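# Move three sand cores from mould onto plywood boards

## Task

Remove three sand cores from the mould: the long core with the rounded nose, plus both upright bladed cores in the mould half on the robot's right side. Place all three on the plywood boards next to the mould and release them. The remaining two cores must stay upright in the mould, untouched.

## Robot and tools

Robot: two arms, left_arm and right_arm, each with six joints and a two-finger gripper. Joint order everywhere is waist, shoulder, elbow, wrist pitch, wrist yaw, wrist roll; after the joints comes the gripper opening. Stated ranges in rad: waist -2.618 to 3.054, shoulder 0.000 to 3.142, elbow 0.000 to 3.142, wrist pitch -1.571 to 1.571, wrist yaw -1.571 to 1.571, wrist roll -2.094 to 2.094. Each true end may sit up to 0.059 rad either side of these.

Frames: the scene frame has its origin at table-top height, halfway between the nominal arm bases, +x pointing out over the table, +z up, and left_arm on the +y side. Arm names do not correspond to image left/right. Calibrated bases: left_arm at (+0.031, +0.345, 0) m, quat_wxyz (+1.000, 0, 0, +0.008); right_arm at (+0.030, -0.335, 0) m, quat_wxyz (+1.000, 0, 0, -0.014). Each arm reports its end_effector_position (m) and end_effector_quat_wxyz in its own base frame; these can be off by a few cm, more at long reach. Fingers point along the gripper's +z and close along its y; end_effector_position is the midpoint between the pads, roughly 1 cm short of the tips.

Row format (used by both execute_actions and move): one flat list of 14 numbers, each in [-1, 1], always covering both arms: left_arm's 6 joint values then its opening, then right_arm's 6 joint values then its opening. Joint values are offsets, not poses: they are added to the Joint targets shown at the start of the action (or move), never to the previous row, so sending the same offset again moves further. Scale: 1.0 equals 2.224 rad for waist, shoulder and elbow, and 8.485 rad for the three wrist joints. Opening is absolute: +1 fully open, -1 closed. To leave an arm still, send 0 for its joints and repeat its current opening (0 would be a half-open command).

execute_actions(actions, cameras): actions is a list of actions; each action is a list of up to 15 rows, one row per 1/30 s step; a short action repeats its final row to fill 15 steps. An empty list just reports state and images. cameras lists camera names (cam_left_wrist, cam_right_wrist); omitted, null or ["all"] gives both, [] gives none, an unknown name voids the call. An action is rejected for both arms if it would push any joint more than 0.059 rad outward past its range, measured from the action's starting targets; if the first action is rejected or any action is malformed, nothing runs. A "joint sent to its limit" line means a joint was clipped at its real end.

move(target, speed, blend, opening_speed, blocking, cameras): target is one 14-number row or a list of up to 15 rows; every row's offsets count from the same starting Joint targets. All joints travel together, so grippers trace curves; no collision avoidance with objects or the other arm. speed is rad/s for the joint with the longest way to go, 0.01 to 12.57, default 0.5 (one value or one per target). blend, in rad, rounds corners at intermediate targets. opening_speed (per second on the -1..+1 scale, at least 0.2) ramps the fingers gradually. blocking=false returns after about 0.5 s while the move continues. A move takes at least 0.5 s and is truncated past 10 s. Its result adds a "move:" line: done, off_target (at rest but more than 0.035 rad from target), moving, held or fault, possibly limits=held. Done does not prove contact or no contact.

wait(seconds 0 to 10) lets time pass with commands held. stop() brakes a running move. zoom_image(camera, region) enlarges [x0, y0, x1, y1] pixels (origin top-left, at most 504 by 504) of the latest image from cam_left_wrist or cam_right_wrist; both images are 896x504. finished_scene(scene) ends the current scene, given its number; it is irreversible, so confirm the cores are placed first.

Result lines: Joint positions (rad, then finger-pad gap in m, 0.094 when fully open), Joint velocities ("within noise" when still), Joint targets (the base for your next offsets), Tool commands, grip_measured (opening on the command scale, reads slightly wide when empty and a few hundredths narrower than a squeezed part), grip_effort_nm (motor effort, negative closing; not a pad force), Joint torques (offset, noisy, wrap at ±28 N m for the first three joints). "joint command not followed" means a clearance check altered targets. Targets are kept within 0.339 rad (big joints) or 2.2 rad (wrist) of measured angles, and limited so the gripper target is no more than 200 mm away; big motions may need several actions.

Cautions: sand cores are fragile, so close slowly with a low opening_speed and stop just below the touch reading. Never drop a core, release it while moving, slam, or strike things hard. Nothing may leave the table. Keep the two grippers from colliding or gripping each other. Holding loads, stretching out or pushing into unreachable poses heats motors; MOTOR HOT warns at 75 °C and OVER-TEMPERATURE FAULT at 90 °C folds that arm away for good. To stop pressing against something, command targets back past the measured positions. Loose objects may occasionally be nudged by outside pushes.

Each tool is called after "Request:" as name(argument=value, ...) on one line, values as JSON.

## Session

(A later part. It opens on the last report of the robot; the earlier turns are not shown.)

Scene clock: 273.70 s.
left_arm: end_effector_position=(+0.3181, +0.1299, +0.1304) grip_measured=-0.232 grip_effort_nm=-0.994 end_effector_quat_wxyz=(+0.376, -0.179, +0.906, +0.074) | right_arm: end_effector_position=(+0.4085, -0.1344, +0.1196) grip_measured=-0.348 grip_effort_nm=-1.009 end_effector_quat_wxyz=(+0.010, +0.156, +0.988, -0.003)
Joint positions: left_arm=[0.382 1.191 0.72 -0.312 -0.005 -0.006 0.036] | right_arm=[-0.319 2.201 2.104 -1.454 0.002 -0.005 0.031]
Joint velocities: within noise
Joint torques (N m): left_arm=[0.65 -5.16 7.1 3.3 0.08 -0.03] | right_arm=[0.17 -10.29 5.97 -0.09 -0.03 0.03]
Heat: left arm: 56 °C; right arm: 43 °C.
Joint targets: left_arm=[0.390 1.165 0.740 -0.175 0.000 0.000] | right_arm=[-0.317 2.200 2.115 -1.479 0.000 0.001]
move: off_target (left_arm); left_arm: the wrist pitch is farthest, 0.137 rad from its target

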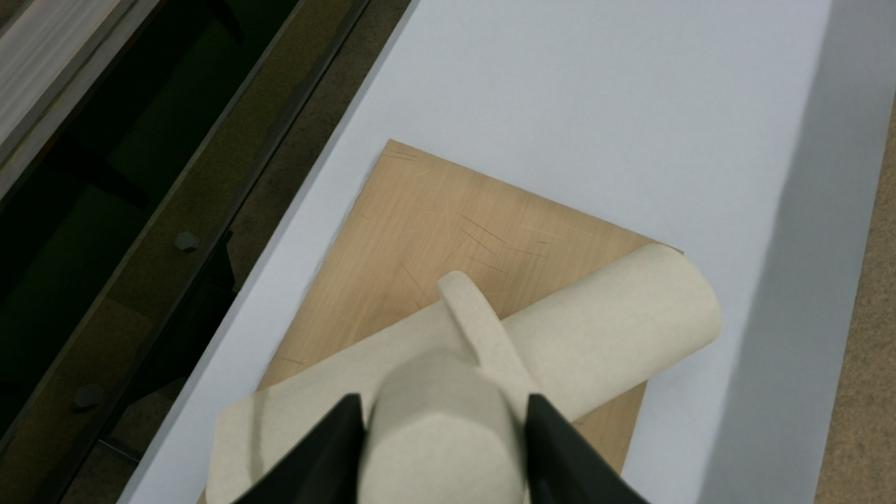

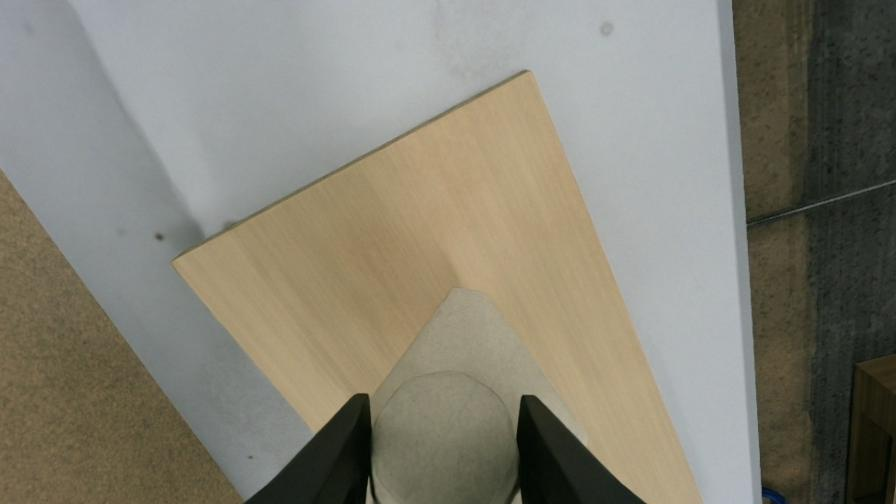

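Request:
move(target=[0,0.0112,-0.036,0.01,0,0,-0.5,0,0.0315,-0.009,0,0,0,-0.55], speed=0.1)

Scene clock: 278.97 s.
left_arm: end_effector_position=(+0.3181, +0.1299, +0.1154) grip_measured=-0.232 grip_effort_nm=-1.009 end_effector_quat_wxyz=(+0.385, -0.178, +0.902, +0.076) | right_arm: end_effector_position=(+0.4099, -0.1348, +0.1014) grip_measured=-0.348 grip_effort_nm=-1.009 end_effector_quat_wxyz=(-0.008, +0.156, +0.988, +0.000)
Joint positions: left_arm=[0.382 1.199 0.647 -0.212 -0.005 -0.005 0.036] | right_arm=[-0.319 2.245 2.104 -1.446 0.002 -0.005 0.031]
Joint velocities: within noise
Joint torques (N m): left_arm=[0.61 -3.75 6.49 3.16 0.07 -0.02] | right_arm=[0.17 -8.57 4.45 -0.22 -0.03 0.03]
Heat: left arm: 57 °C; right arm: 43 °C.
Joint targets: left_arm=[0.390 1.190 0.660 -0.090 0.000 -0.001] | right_arm=[-0.317 2.270 2.095 -1.479 0.000 0.001]
move: off_target (left_arm); left_arm: the wrist pitch is farthest, 0.122 rad from its target

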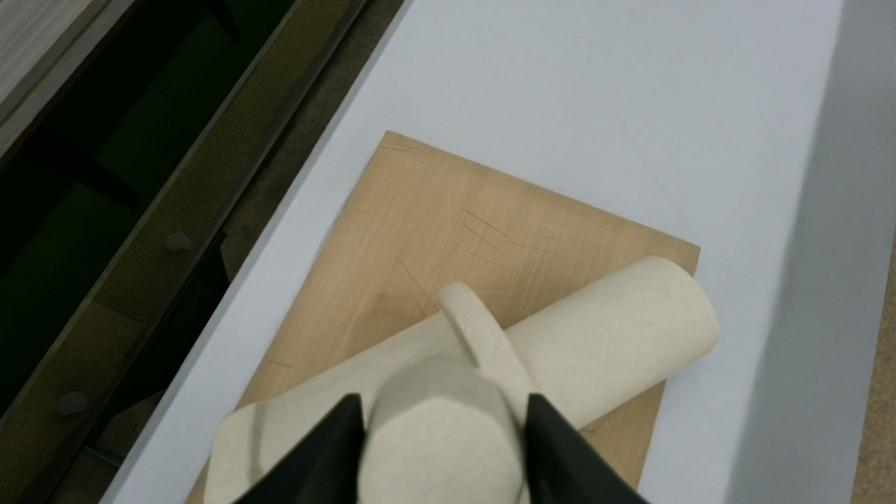

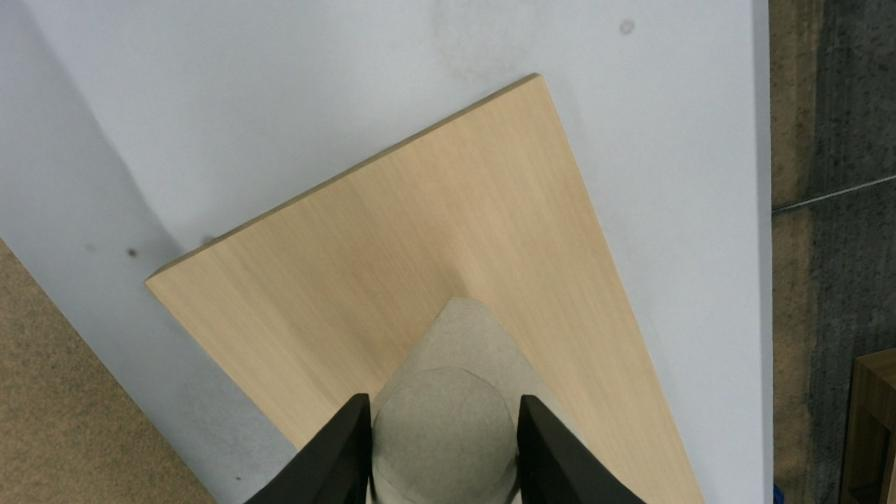

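Request:
move(target=[0,0.0045,-0.027,0.0059,0,0,-0.5,0,0.0517,0.0472,-0.0084,0,0,-0.55], speed=0.1)

Scene clock: 288.93 s.
left_arm: end_effector_position=(+0.3217, +0.1314, +0.1129) grip_measured=-0.232 grip_effort_nm=-1.004 end_effector_quat_wxyz=(+0.406, -0.174, +0.894, +0.081) | right_arm: end_effector_position=(+0.4170, -0.1377, +0.0824) grip_measured=-0.348 grip_effort_nm=-1.004 end_effector_quat_wxyz=(-0.033, +0.156, +0.987, +0.003)
Joint positions: left_arm=[0.382 1.199 0.601 -0.12 -0.005 0 0.036] | right_arm=[-0.319 2.346 2.197 -1.489 0.005 -0.005 0.031]
Joint velocities: within noise
Joint torques (N m): left_arm=[0.66 -3.08 5.15 2.74 0.08 -0.08] | right_arm=[0.14 -8.02 5.3 -0.56 -0.05 0.03]
Heat: left arm: 56 °C; right arm: 42 °C.
Joint targets: left_arm=[0.390 1.200 0.600 -0.040 0.000 -0.001] | right_arm=[-0.317 2.385 2.201 -1.550 0.000 0.001]
move: off_target (left_arm, right_arm); left_arm: the wrist pitch is farthest, 0.081 rad from its target; right_arm: the wrist pitch is farthest, 0.062 rad from its target

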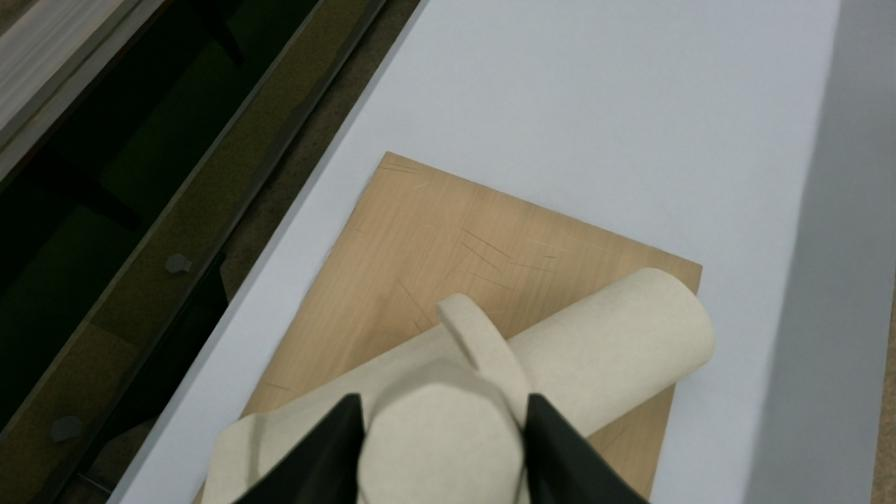

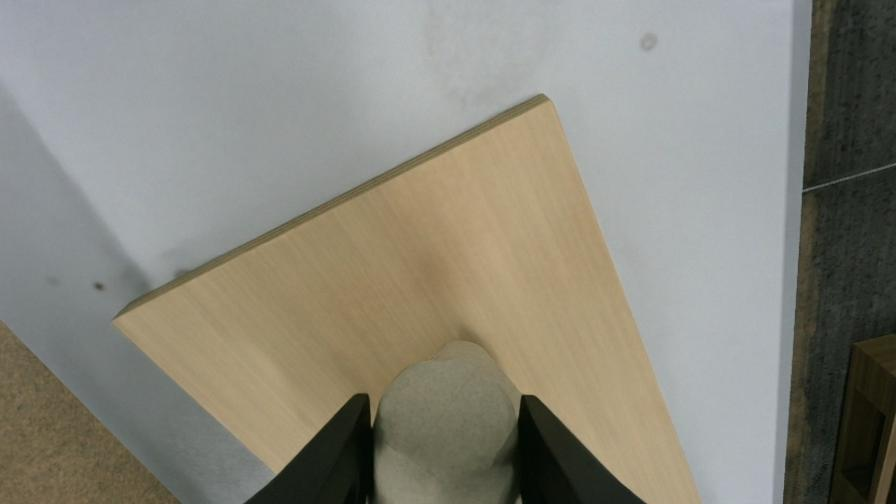

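Request:
move(target=[[0,0,-0.018,0.004,0,0,-0.5,0.071,-0.054,0,0.0059,0.0471,0,-0.55],[0,0,-0.018,0.004,0,0,-0.5,0.1264,-0.0809,-0.1421,0.0354,0.0884,0,-0.55]], speed=0.25)

Scene clock: 322.27 s.
left_arm: end_effector_position=(+0.3244, +0.1325, +0.1125) grip_measured=-0.232 grip_effort_nm=-0.994 end_effector_quat_wxyz=(+0.422, -0.172, +0.886, +0.084) | right_arm: end_effector_position=(+0.4216, -0.1290, +0.0781) grip_measured=-0.348 grip_effort_nm=-1.009 end_effector_quat_wxyz=(-0.035, +0.007, +0.941, -0.337)
Joint positions: left_arm=[0.382 1.199 0.57 -0.053 -0.006 0.001 0.036] | right_arm=[-0.039 2.268 1.885 -1.249 0.69 -0.002 0.031]
Joint velocities: within noise
Joint torques (N m): left_arm=[0.59 -3.06 4.46 2.42 0.06 -0.08] | right_arm=[0.24 -15.76 4.93 0.02 0.84 -0.02]
Heat: left arm: 52 °C; right arm: 42 °C.
Joint targets: left_arm=[0.390 1.200 0.560 -0.006 0.000 0.000] | right_arm=[-0.036 2.205 1.884 -1.250 0.750 0.000]
move: off_target (left_arm, right_arm); left_arm: the wrist pitch is farthest, 0.047 rad from its target; right_arm: the shoulder is farthest, 0.063 rad from its target

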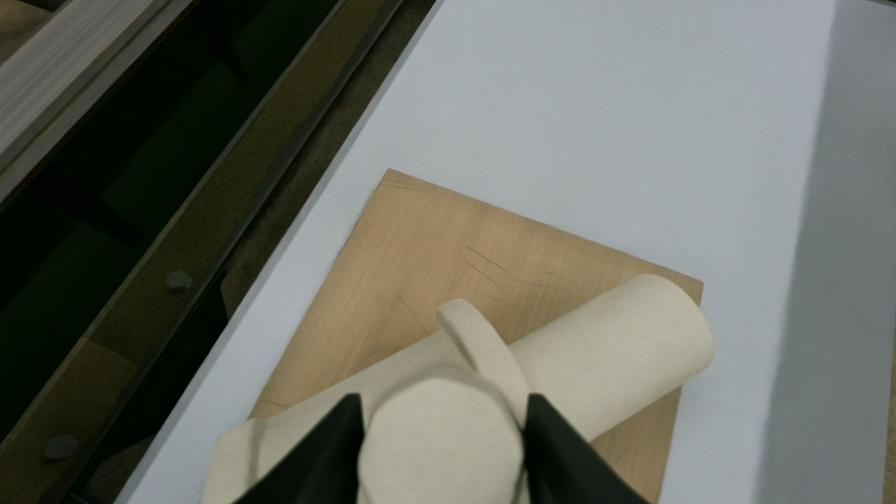

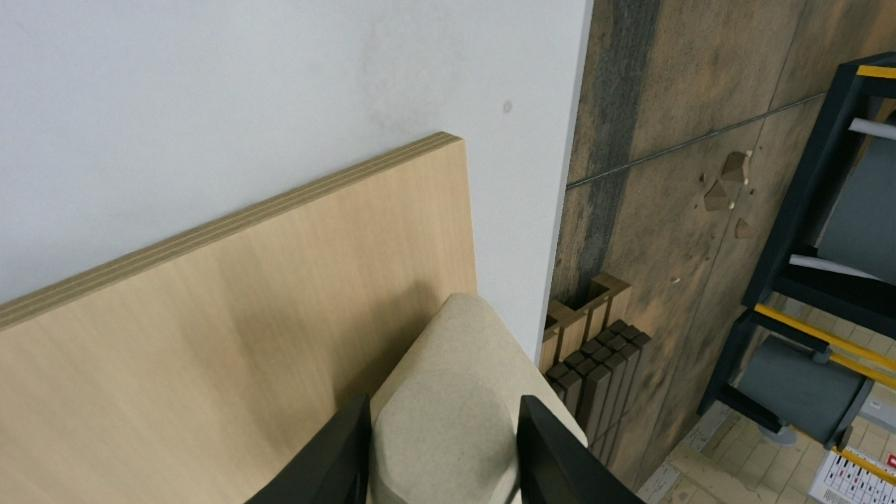

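Request:
move(target=[0,0,0,0,0,0,0.1,0.0,0.009,-0.0225,0.0047,0,0,-0.55], speed=0.1, opening_speed=0.3)

Scene clock: 331.70 s.
left_arm: end_effector_position=(+0.3271, +0.1336, +0.1158) grip_measured=+0.098 grip_effort_nm=0.144 end_effector_quat_wxyz=(+0.431, -0.171, +0.882, +0.086) | right_arm: end_effector_position=(+0.4200, -0.1334, +0.0728) grip_measured=-0.348 grip_effort_nm=-1.004 end_effector_quat_wxyz=(-0.036, +0.005, +0.934, -0.356)
Joint positions: left_arm=[0.382 1.199 0.568 -0.031 -0.006 0.001 0.052] | right_arm=[-0.037 2.268 1.845 -1.211 0.73 -0.002 0.031]
Joint velocities: within noise
Joint torques (N m): left_arm=[0.62 -3.03 4.66 2.21 0.08 -0.06] | right_arm=[0.05 -14.05 4.18 0.02 0.5 -0.01]
Heat: left arm: 51 °C; right arm: 51 °C.
Joint targets: left_arm=[0.390 1.200 0.560 -0.006 0.000 0.000] | right_arm=[-0.036 2.225 1.834 -1.210 0.750 0.000]
move: off_target (right_arm); right_arm: the shoulder is farthest, 0.043 rad from its target

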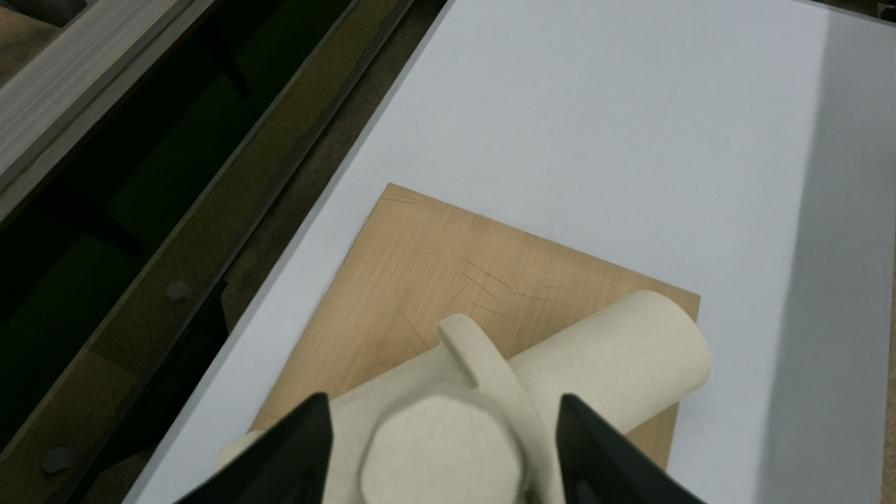

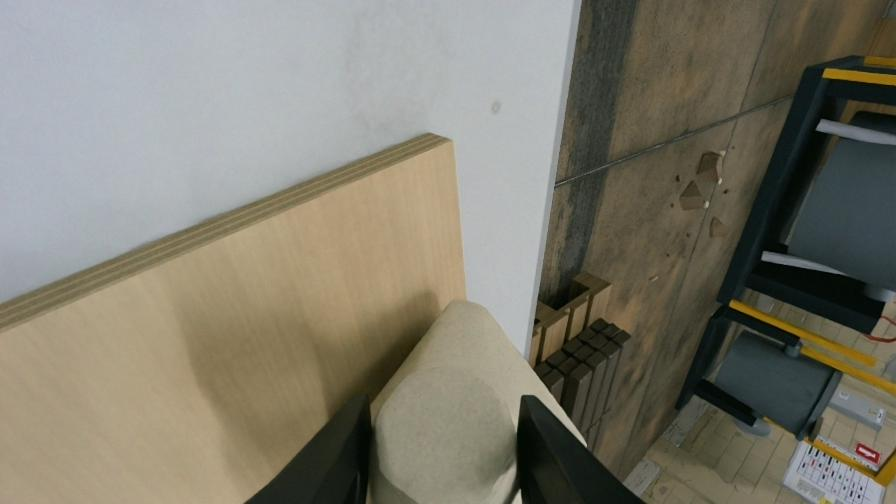

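Request:
move(target=[0,0,0,0,0,0,1,0.0,0.0225,-0.018,0.0041,0,0,-0.55], speed=0.1, opening_speed=1.0)

Request:
move(target=[0,-0.16,0,0,0,0,1,0.0,0.0135,-0.018,0.0041,0,0,-0.55], speed=0.3)

Scene clock: 340.13 s.
left_arm: end_effector_position=(+0.3271, +0.1336, +0.1159) grip_measured=+0.998 grip_effort_nm=0.134 end_effector_quat_wxyz=(+0.431, -0.171, +0.882, +0.086) | right_arm: end_effector_position=(+0.4199, -0.1353, +0.0687) grip_measured=-0.348 grip_effort_nm=-1.004 end_effector_quat_wxyz=(-0.034, +0.003, +0.928, -0.372)
Joint positions: left_arm=[0.382 1.199 0.568 -0.031 -0.006 0.001 0.094] | right_arm=[-0.031 2.268 1.813 -1.175 0.763 -0.002 0.031]
Joint velocities: within noise
Joint torques (N m): left_arm=[0.61 -3.03 4.67 2.21 0.09 -0.08] | right_arm=[-0.44 -9.98 3.6 0.02 0.2 -0.02]
Heat: left arm: 50 °C; right arm: 53 °C.
Joint targets: left_arm=[0.390 1.200 0.560 -0.006 0.000 0.000] | right_arm=[-0.036 2.275 1.794 -1.176 0.750 0.001]
move: done

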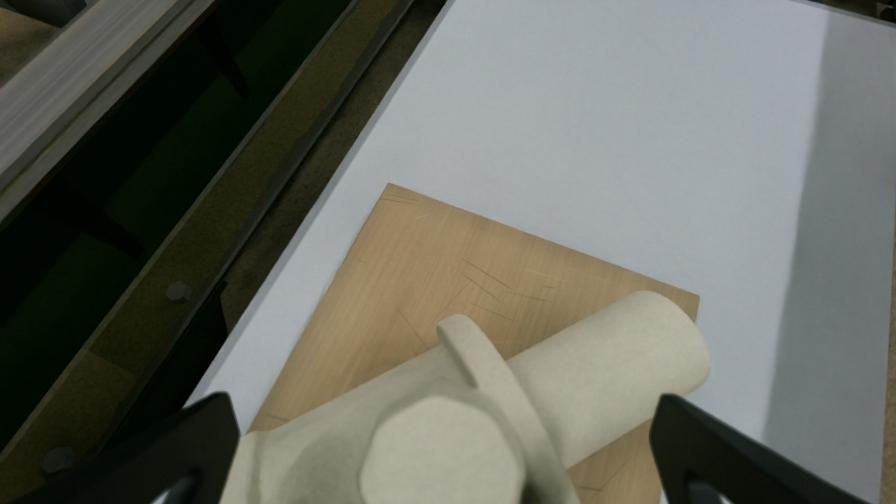

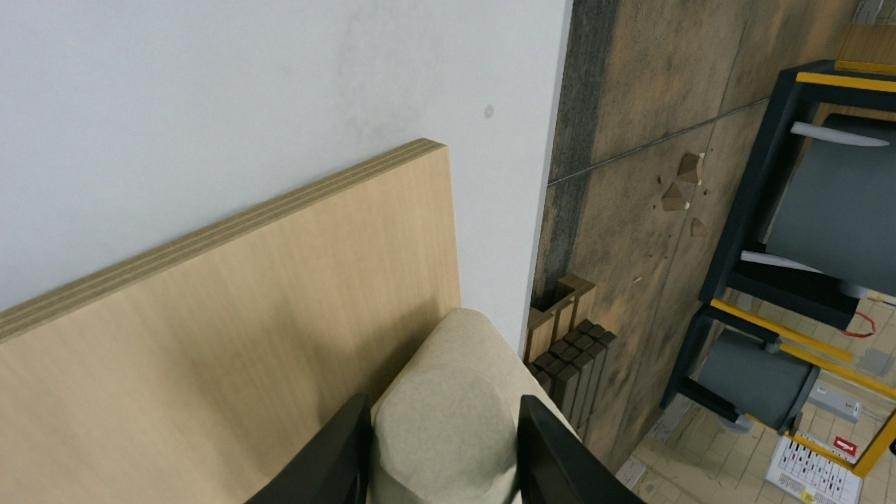

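Scene clock: 341.70 s.
left_arm: end_effector_position=(+0.3105, +0.1270, +0.2291) grip_measured=+0.998 grip_effort_nm=0.139 end_effector_quat_wxyz=(+0.577, -0.155, +0.794, +0.114) | right_arm: end_effector_position=(+0.4183, -0.1390, +0.0639) grip_measured=-0.349 grip_effort_nm=-1.009 end_effector_quat_wxyz=(-0.034, -0.001, +0.922, -0.385)
Joint positions: left_arm=[0.382 0.857 0.568 -0.025 -0.006 0.001 0.094] | right_arm=[-0.031 2.268 1.778 -1.139 0.792 -0.008 0.031]
Joint velocities: within noise
Joint torques (N m): left_arm=[0.66 -2.11 5.24 2.4 0.08 -0.07] | right_arm=[-0.44 -7.6 3.17 0.02 -0.06 0.06]
Heat: left arm: 50 °C; right arm: 52 °C.
Joint targets: left_arm=[0.390 0.844 0.560 -0.006 0.000 0.000] | right_arm=[-0.036 2.305 1.754 -1.141 0.750 0.001]
move: off_target (right_arm); right_arm: the wrist yaw is farthest, 0.042 rad from its target

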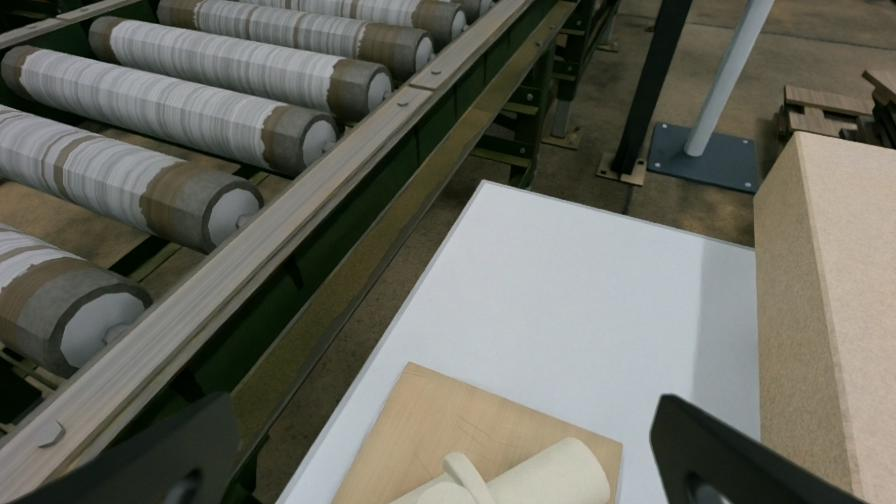

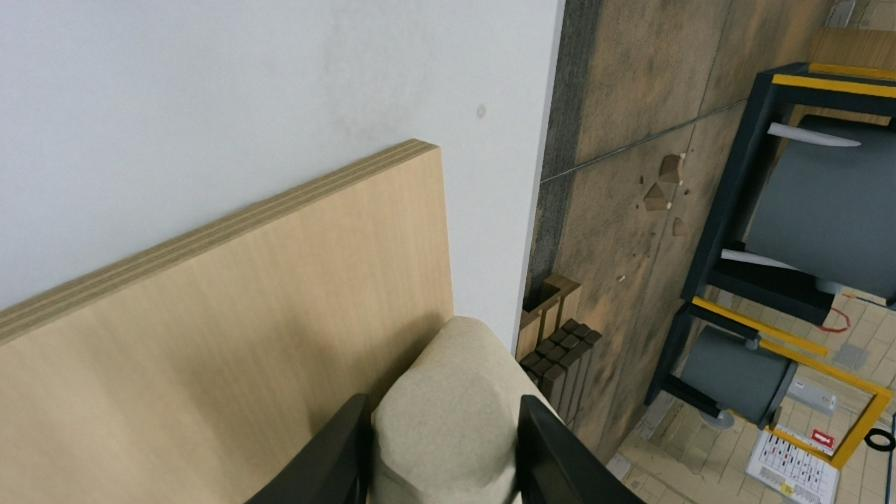

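Request:
move(target=[[0,0.205,0.4227,-0.0936,0,0,1,0.0,0.009,-0.0135,0.003,0,0,-0.55],[-0.4901,0.205,0.4227,-0.0936,0.086,0,1,0.0,0.0135,-0.0135,0.003,0,0,-0.55]], speed=0.8, blend=0.1)

Scene clock: 352.27 s.
left_arm: end_effector_position=(+0.1906, -0.3100, +0.3572) grip_measured=+0.998 grip_effort_nm=0.139 end_effector_quat_wxyz=(+0.299, +0.435, +0.728, -0.438) | right_arm: end_effector_position=(+0.4181, -0.1424, +0.0555) grip_measured=-0.349 grip_effort_nm=-1.004 end_effector_quat_wxyz=(-0.042, -0.014, +0.912, -0.407)
Joint positions: left_arm=[-0.697 1.293 1.474 -0.797 0.712 0 0.094] | right_arm=[-0.025 2.289 1.755 -1.107 0.84 -0.024 0.031]
Joint velocities: within noise
Joint torques (N m): left_arm=[-0.25 -3.17 7.2 1.81 0.47 -0.07] | right_arm=[-0.95 -7.01 2.63 -0.07 -0.51 0.24]
Heat: left arm: 50 °C; right arm: 46 °C.
Joint targets: left_arm=[-0.700 1.300 1.500 -0.800 0.729 -0.001] | right_arm=[-0.036 2.335 1.724 -1.115 0.750 0.001]
move: off_target (right_arm); right_arm: the wrist yaw is farthest, 0.090 rad from its target

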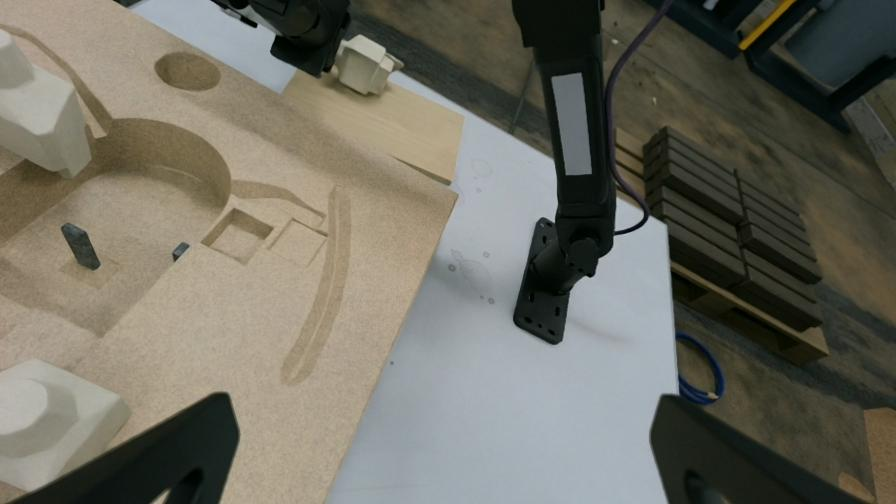

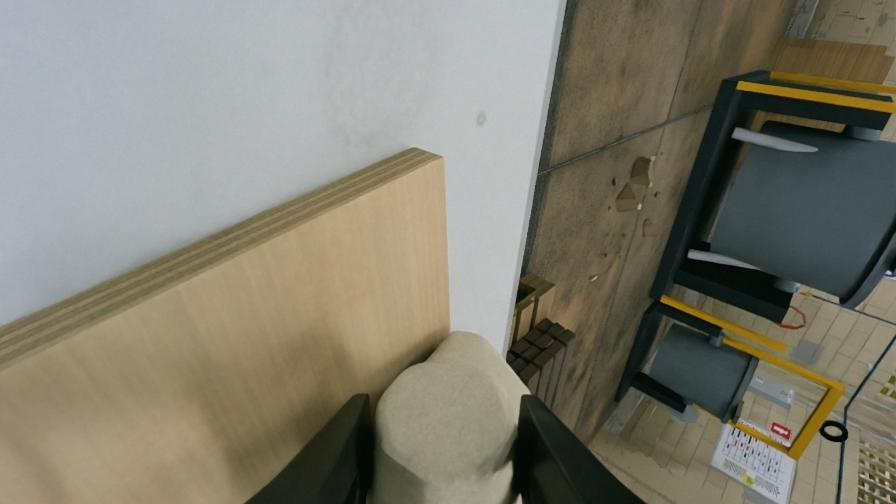

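Request:
zoom_image(camera="cam_left_wrist", region=[230, 0, 490, 200])

Scaled by 1.938.

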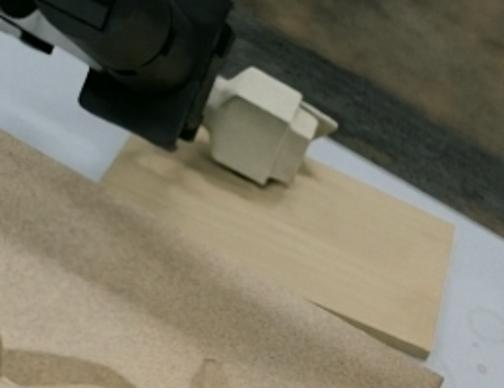

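Request:
move(target=[0,0,0,0,0,0,1,0.0045,0.0,-0.004,0.001,0.0137,0,-0.55], speed=0.2)

Request:
move(target=[0,0,0,0,0,0,1,0.0,0,0,0,0,0,-0.1], opening_speed=0.25)

Scene clock: 357.57 s.
left_arm: end_effector_position=(+0.1904, -0.3101, +0.3573) grip_measured=+0.998 grip_effort_nm=0.134 end_effector_quat_wxyz=(+0.299, +0.435, +0.727, -0.439) | right_arm: end_effector_position=(+0.4127, -0.1476, +0.0523) grip_measured=-0.349 grip_effort_nm=-1.004 end_effector_quat_wxyz=(-0.058, -0.024, +0.899, -0.433)
Joint positions: left_arm=[-0.697 1.293 1.474 -0.797 0.714 0 0.094] | right_arm=[-0.022 2.305 1.733 -1.106 0.9 -0.024 0.031]
Joint velocities: within noise
Joint torques (N m): left_arm=[-0.25 -3.17 7.27 1.79 0.49 -0.09] | right_arm=[-0.36 -8.24 3.45 -0.05 0.05 0.24]
Heat: left arm: 49 °C; right arm: 44 °C.
Joint targets: left_arm=[-0.700 1.300 1.500 -0.800 0.729 -0.001] | right_arm=[-0.026 2.335 1.715 -1.107 0.866 0.000]
move: done

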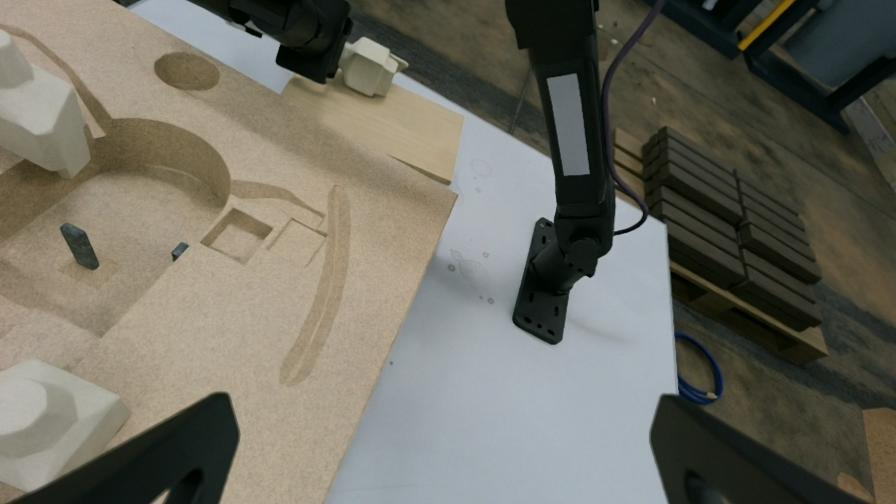

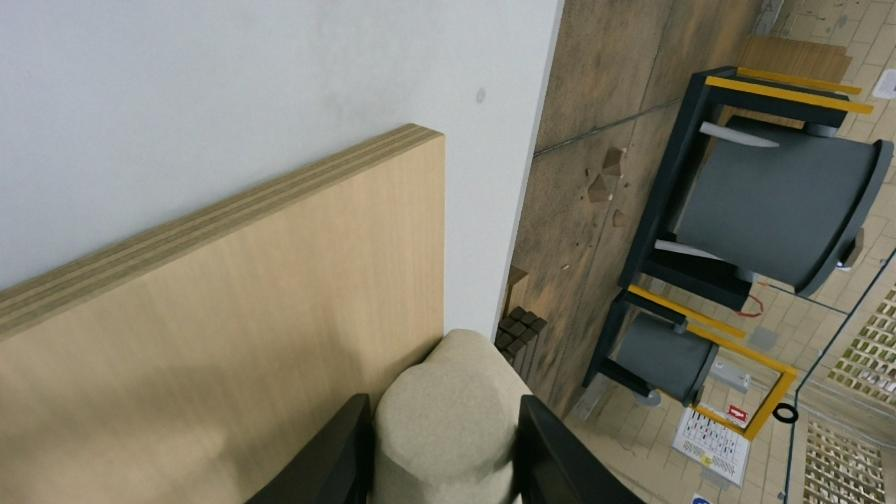

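Scene clock: 359.57 s.
left_arm: end_effector_position=(+0.1904, -0.3101, +0.3573) grip_measured=+0.998 grip_effort_nm=0.134 end_effector_quat_wxyz=(+0.299, +0.435, +0.727, -0.439) | right_arm: end_effector_position=(+0.4107, -0.1438, +0.0441) grip_measured=-0.103 grip_effort_nm=0.173 end_effector_quat_wxyz=(-0.061, -0.021, +0.906, -0.418)
Joint positions: left_arm=[-0.697 1.293 1.474 -0.797 0.714 0 0.094] | right_arm=[-0.022 2.312 1.729 -1.105 0.866 -0.013 0.042]
Joint velocities: within noise
Joint torques (N m): left_arm=[-0.31 -3.06 7.25 1.82 0.48 -0.08] | right_arm=[-0.36 -8.81 3.71 -0.09 0.36 0.11]
Heat: left arm: 49 °C; right arm: 44 °C.
Joint targets: left_arm=[-0.700 1.300 1.500 -0.800 0.729 -0.001] | right_arm=[-0.026 2.335 1.715 -1.107 0.866 0.000]
move: done

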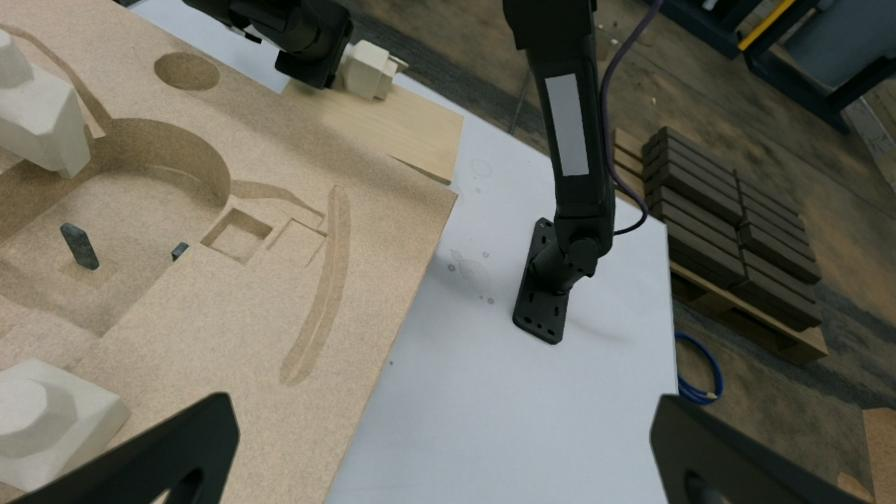

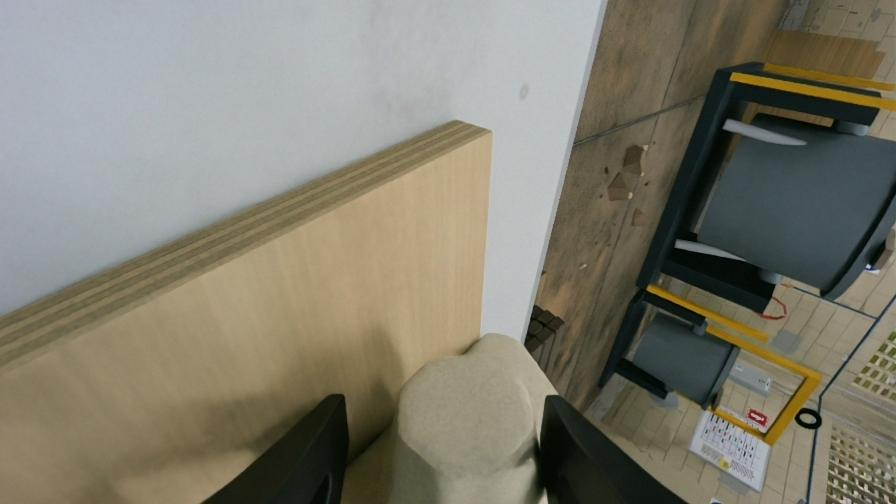

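Request:
move(target=[[0,0,0,0,0,0,1,0.063,-0.063,0,0,0,0,-0.1],[0,0,0,0,0,0,1,0.1,-0.15,0,0,0,0,-0.1]], speed=0.3)

Scene clock: 364.17 s.
left_arm: end_effector_position=(+0.1903, -0.3101, +0.3573) grip_measured=+0.998 grip_effort_nm=0.144 end_effector_quat_wxyz=(+0.299, +0.435, +0.727, -0.439) | right_arm: end_effector_position=(+0.4353, -0.0500, +0.1522) grip_measured=-0.103 grip_effort_nm=0.164 end_effector_quat_wxyz=(+0.107, -0.062, +0.905, -0.406)
Joint positions: left_arm=[-0.697 1.293 1.474 -0.797 0.714 0 0.094] | right_arm=[0.196 2.031 1.719 -1.105 0.857 -0.012 0.042]
Joint velocities: within noise
Joint torques (N m): left_arm=[-0.24 -3.12 7.34 1.81 0.47 -0.06] | right_arm=[0.06 -11.63 5 0.31 0.44 0.09]
Heat: left arm: 48 °C; right arm: 44 °C.
Joint targets: left_arm=[-0.700 1.300 1.500 -0.800 0.729 -0.001] | right_arm=[0.197 2.002 1.715 -1.107 0.866 0.001]
move: done

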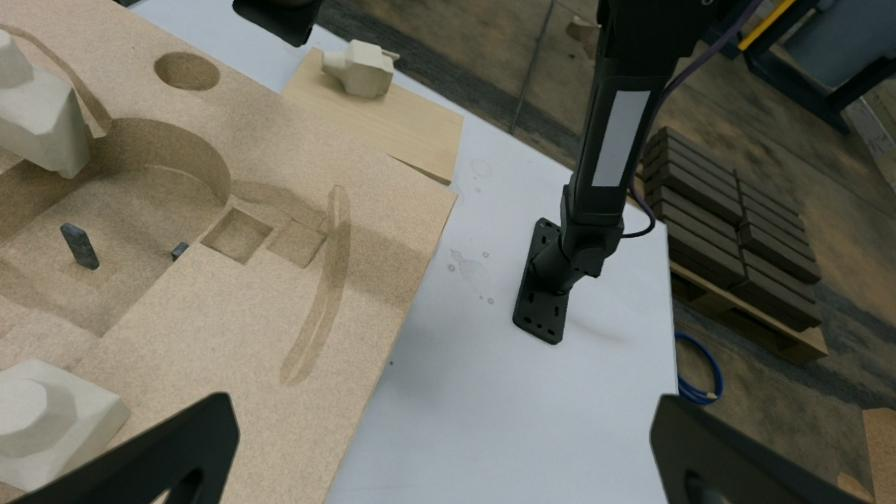

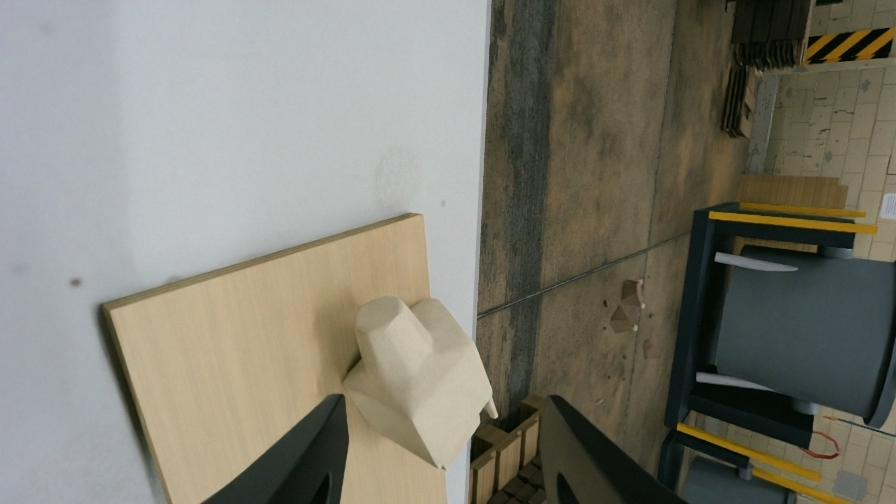

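Request:
move(target=[0,0,0,0,0,0,1,0.192,-0.1673,-0.29,0.147,-0.0381,0.0304,1], speed=0.8)

Scene clock: 378.50 s.
left_arm: end_effector_position=(+0.1903, -0.3101, +0.3573) grip_measured=+0.998 grip_effort_nm=0.134 end_effector_quat_wxyz=(+0.299, +0.435, +0.727, -0.439) | right_arm: end_effector_position=(+0.4439, +0.2050, +0.1959) grip_measured=+0.997 grip_effort_nm=0.173 end_effector_quat_wxyz=(+0.553, -0.015, +0.833, +0.003)
Joint positions: left_arm=[-0.697 1.293 1.474 -0.797 0.714 0 0.094] | right_arm=[0.621 1.663 1.081 0.111 0.546 0.245 0.094]
Joint velocities: within noise
Joint torques (N m): left_arm=[-0.17 -3.15 7.35 1.82 0.48 -0.06] | right_arm=[0.14 -9.87 5.3 1.64 0.1 0.12]
Heat: left arm: 47 °C; right arm: 46 °C.
Joint targets: left_arm=[-0.700 1.300 1.500 -0.800 0.729 -0.001] | right_arm=[0.624 1.629 1.070 0.140 0.543 0.258]
move: done

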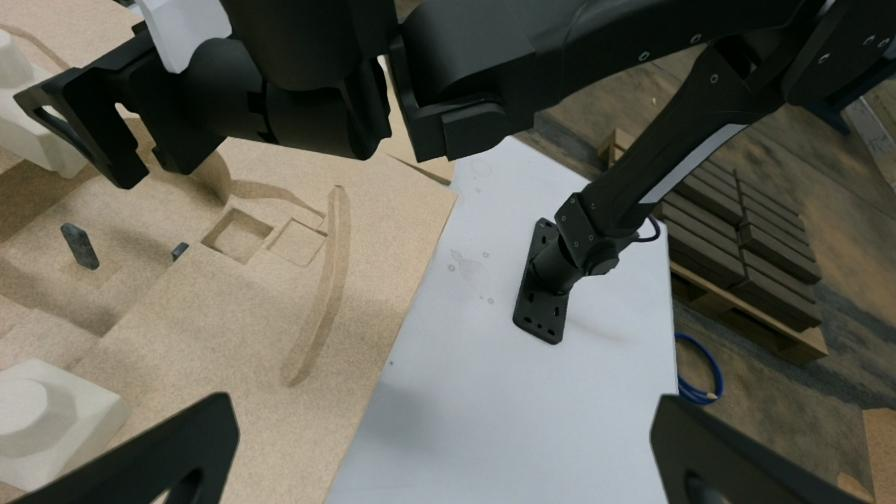

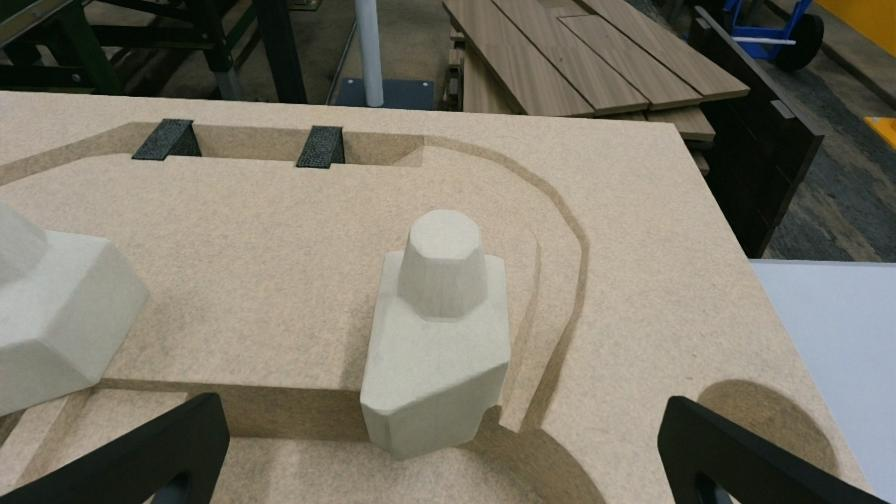

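Request:
move(target=[0,0,0,0,0,0,1,-0.0522,0.1376,0.1034,0.013,-0.0125,-0.0057,1], speed=0.25)

Scene clock: 384.90 s.
left_arm: end_effector_position=(+0.1903, -0.3101, +0.3573) grip_measured=+0.998 grip_effort_nm=0.134 end_effector_quat_wxyz=(+0.299, +0.435, +0.727, -0.439) | right_arm: end_effector_position=(+0.5176, +0.2045, +0.1668) grip_measured=+0.997 grip_effort_nm=0.173 end_effector_quat_wxyz=(+0.556, -0.006, +0.831, +0.013)
Joint positions: left_arm=[-0.697 1.293 1.474 -0.797 0.714 0 0.094] | right_arm=[0.512 1.922 1.267 0.219 0.442 0.213 0.094]
Joint velocities: within noise
Joint torques (N m): left_arm=[-0.18 -3.12 7.25 1.79 0.43 -0.08] | right_arm=[-0.5 -8.09 8.69 1.71 0.08 -0.08]
Heat: left arm: 47 °C; right arm: 46 °C.
Joint targets: left_arm=[-0.700 1.300 1.500 -0.800 0.729 -0.001] | right_arm=[0.507 1.935 1.300 0.251 0.437 0.210]
move: done

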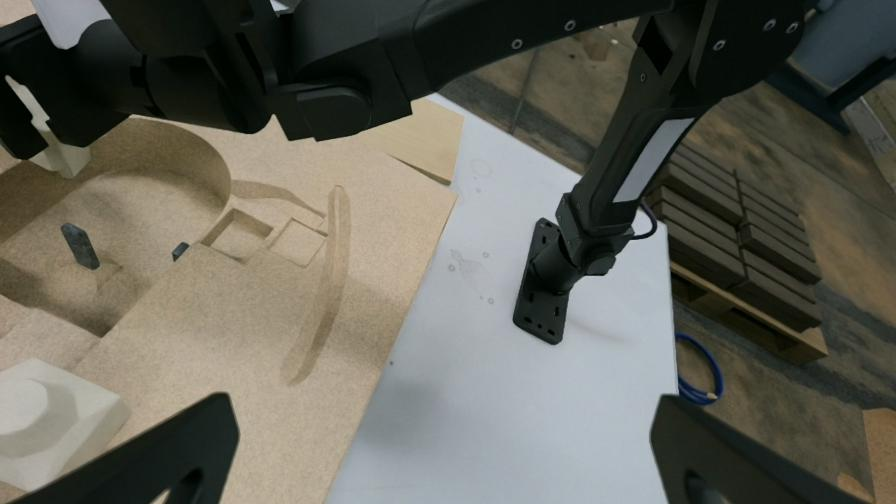

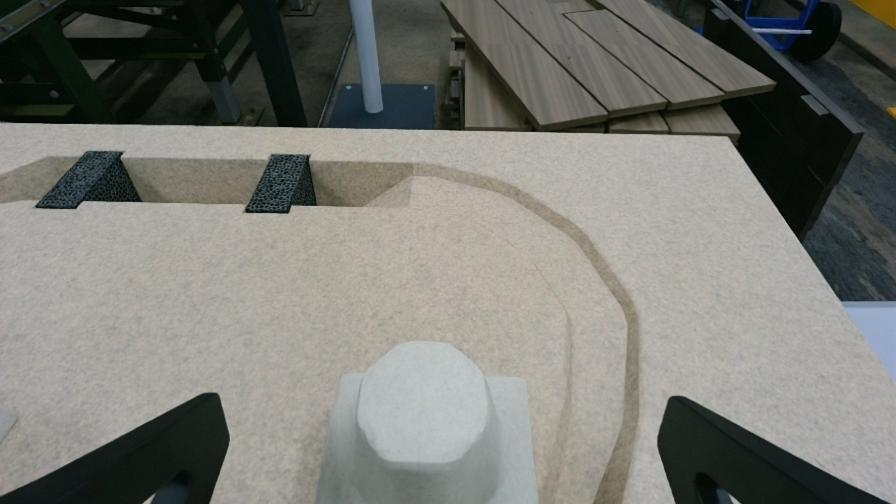

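Request:
move(target=[0,0,0,0,0,0,1,0.003,0.0135,0.0112,0,0,0,1], speed=0.25)

Request:
move(target=[0,0,0,0,0,0,1,0,0,0,0,0,0,-0.55], opening_speed=0.5)

Scene clock: 389.33 s.
left_arm: end_effector_position=(+0.1903, -0.3101, +0.3573) grip_measured=+0.998 grip_effort_nm=0.139 end_effector_quat_wxyz=(+0.299, +0.435, +0.727, -0.439) | right_arm: end_effector_position=(+0.5234, +0.2079, +0.1635) grip_measured=+0.997 grip_effort_nm=0.173 end_effector_quat_wxyz=(+0.556, -0.006, +0.831, +0.013)
Joint positions: left_arm=[-0.697 1.293 1.474 -0.797 0.714 0 0.094] | right_arm=[0.512 1.951 1.292 0.222 0.441 0.213 0.094]
Joint velocities: within noise
Joint torques (N m): left_arm=[-0.18 -3.14 7.28 1.82 0.49 -0.06] | right_arm=[0.18 -8.14 8.62 1.69 0.05 -0.07]
Heat: left arm: 47 °C; right arm: 45 °C.
Joint targets: left_arm=[-0.700 1.300 1.500 -0.800 0.729 -0.001] | right_arm=[0.514 1.966 1.325 0.251 0.437 0.210]
move: done

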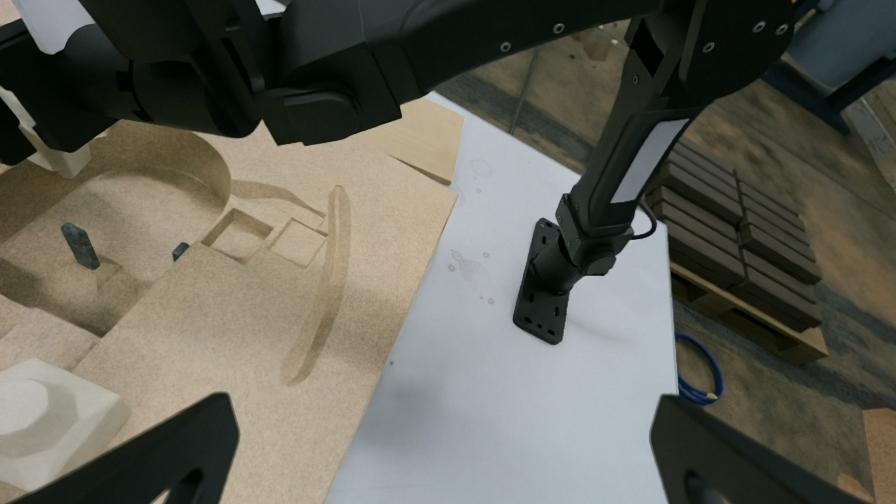

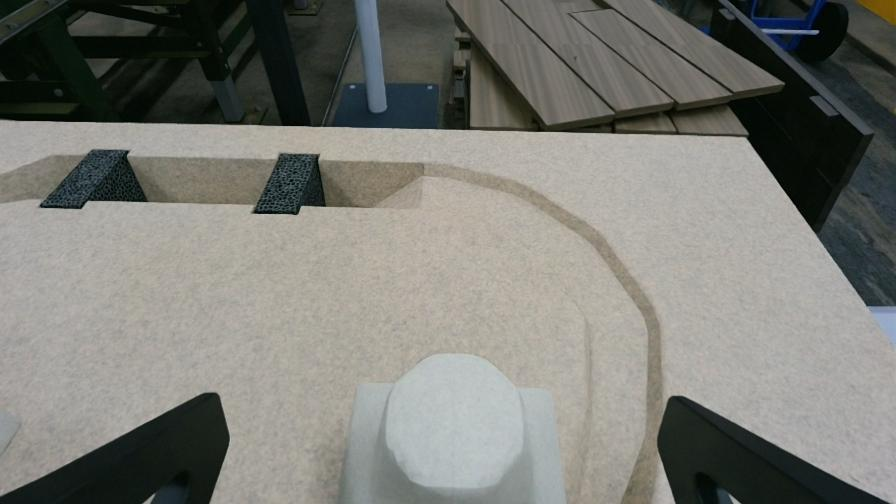

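Scene clock: 392.63 s.
left_arm: end_effector_position=(+0.1903, -0.3101, +0.3573) grip_measured=+0.998 grip_effort_nm=0.134 end_effector_quat_wxyz=(+0.299, +0.435, +0.727, -0.439) | right_arm: end_effector_position=(+0.5234, +0.2082, +0.1634) grip_measured=-0.348 grip_effort_nm=-0.999 end_effector_quat_wxyz=(+0.555, -0.007, +0.831, +0.014)
Joint positions: left_arm=[-0.697 1.293 1.474 -0.797 0.714 0 0.094] | right_arm=[0.512 1.951 1.292 0.222 0.439 0.212 0.031]
Joint velocities: within noise
Joint torques (N m): left_arm=[-0.24 -3.08 7.32 1.81 0.45 -0.04] | right_arm=[0.21 -8.14 8.64 1.7 0.06 -0.06]
Heat: left arm: 47 °C; right arm: 44 °C.
Joint targets: left_arm=[-0.700 1.300 1.500 -0.800 0.729 -0.001] | right_arm=[0.514 1.966 1.325 0.251 0.437 0.210]
move: done

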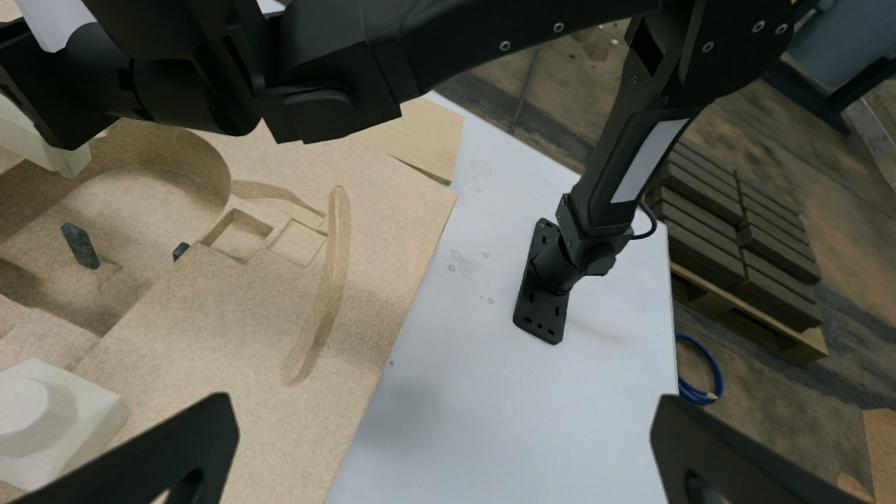

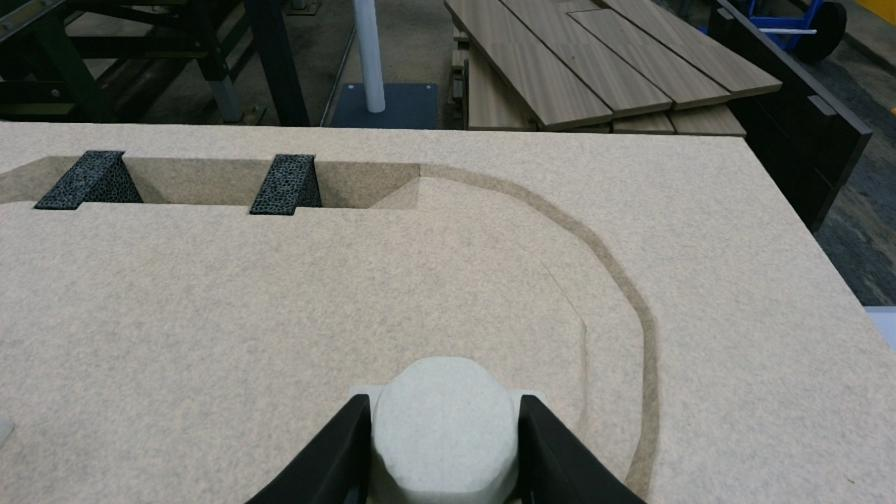

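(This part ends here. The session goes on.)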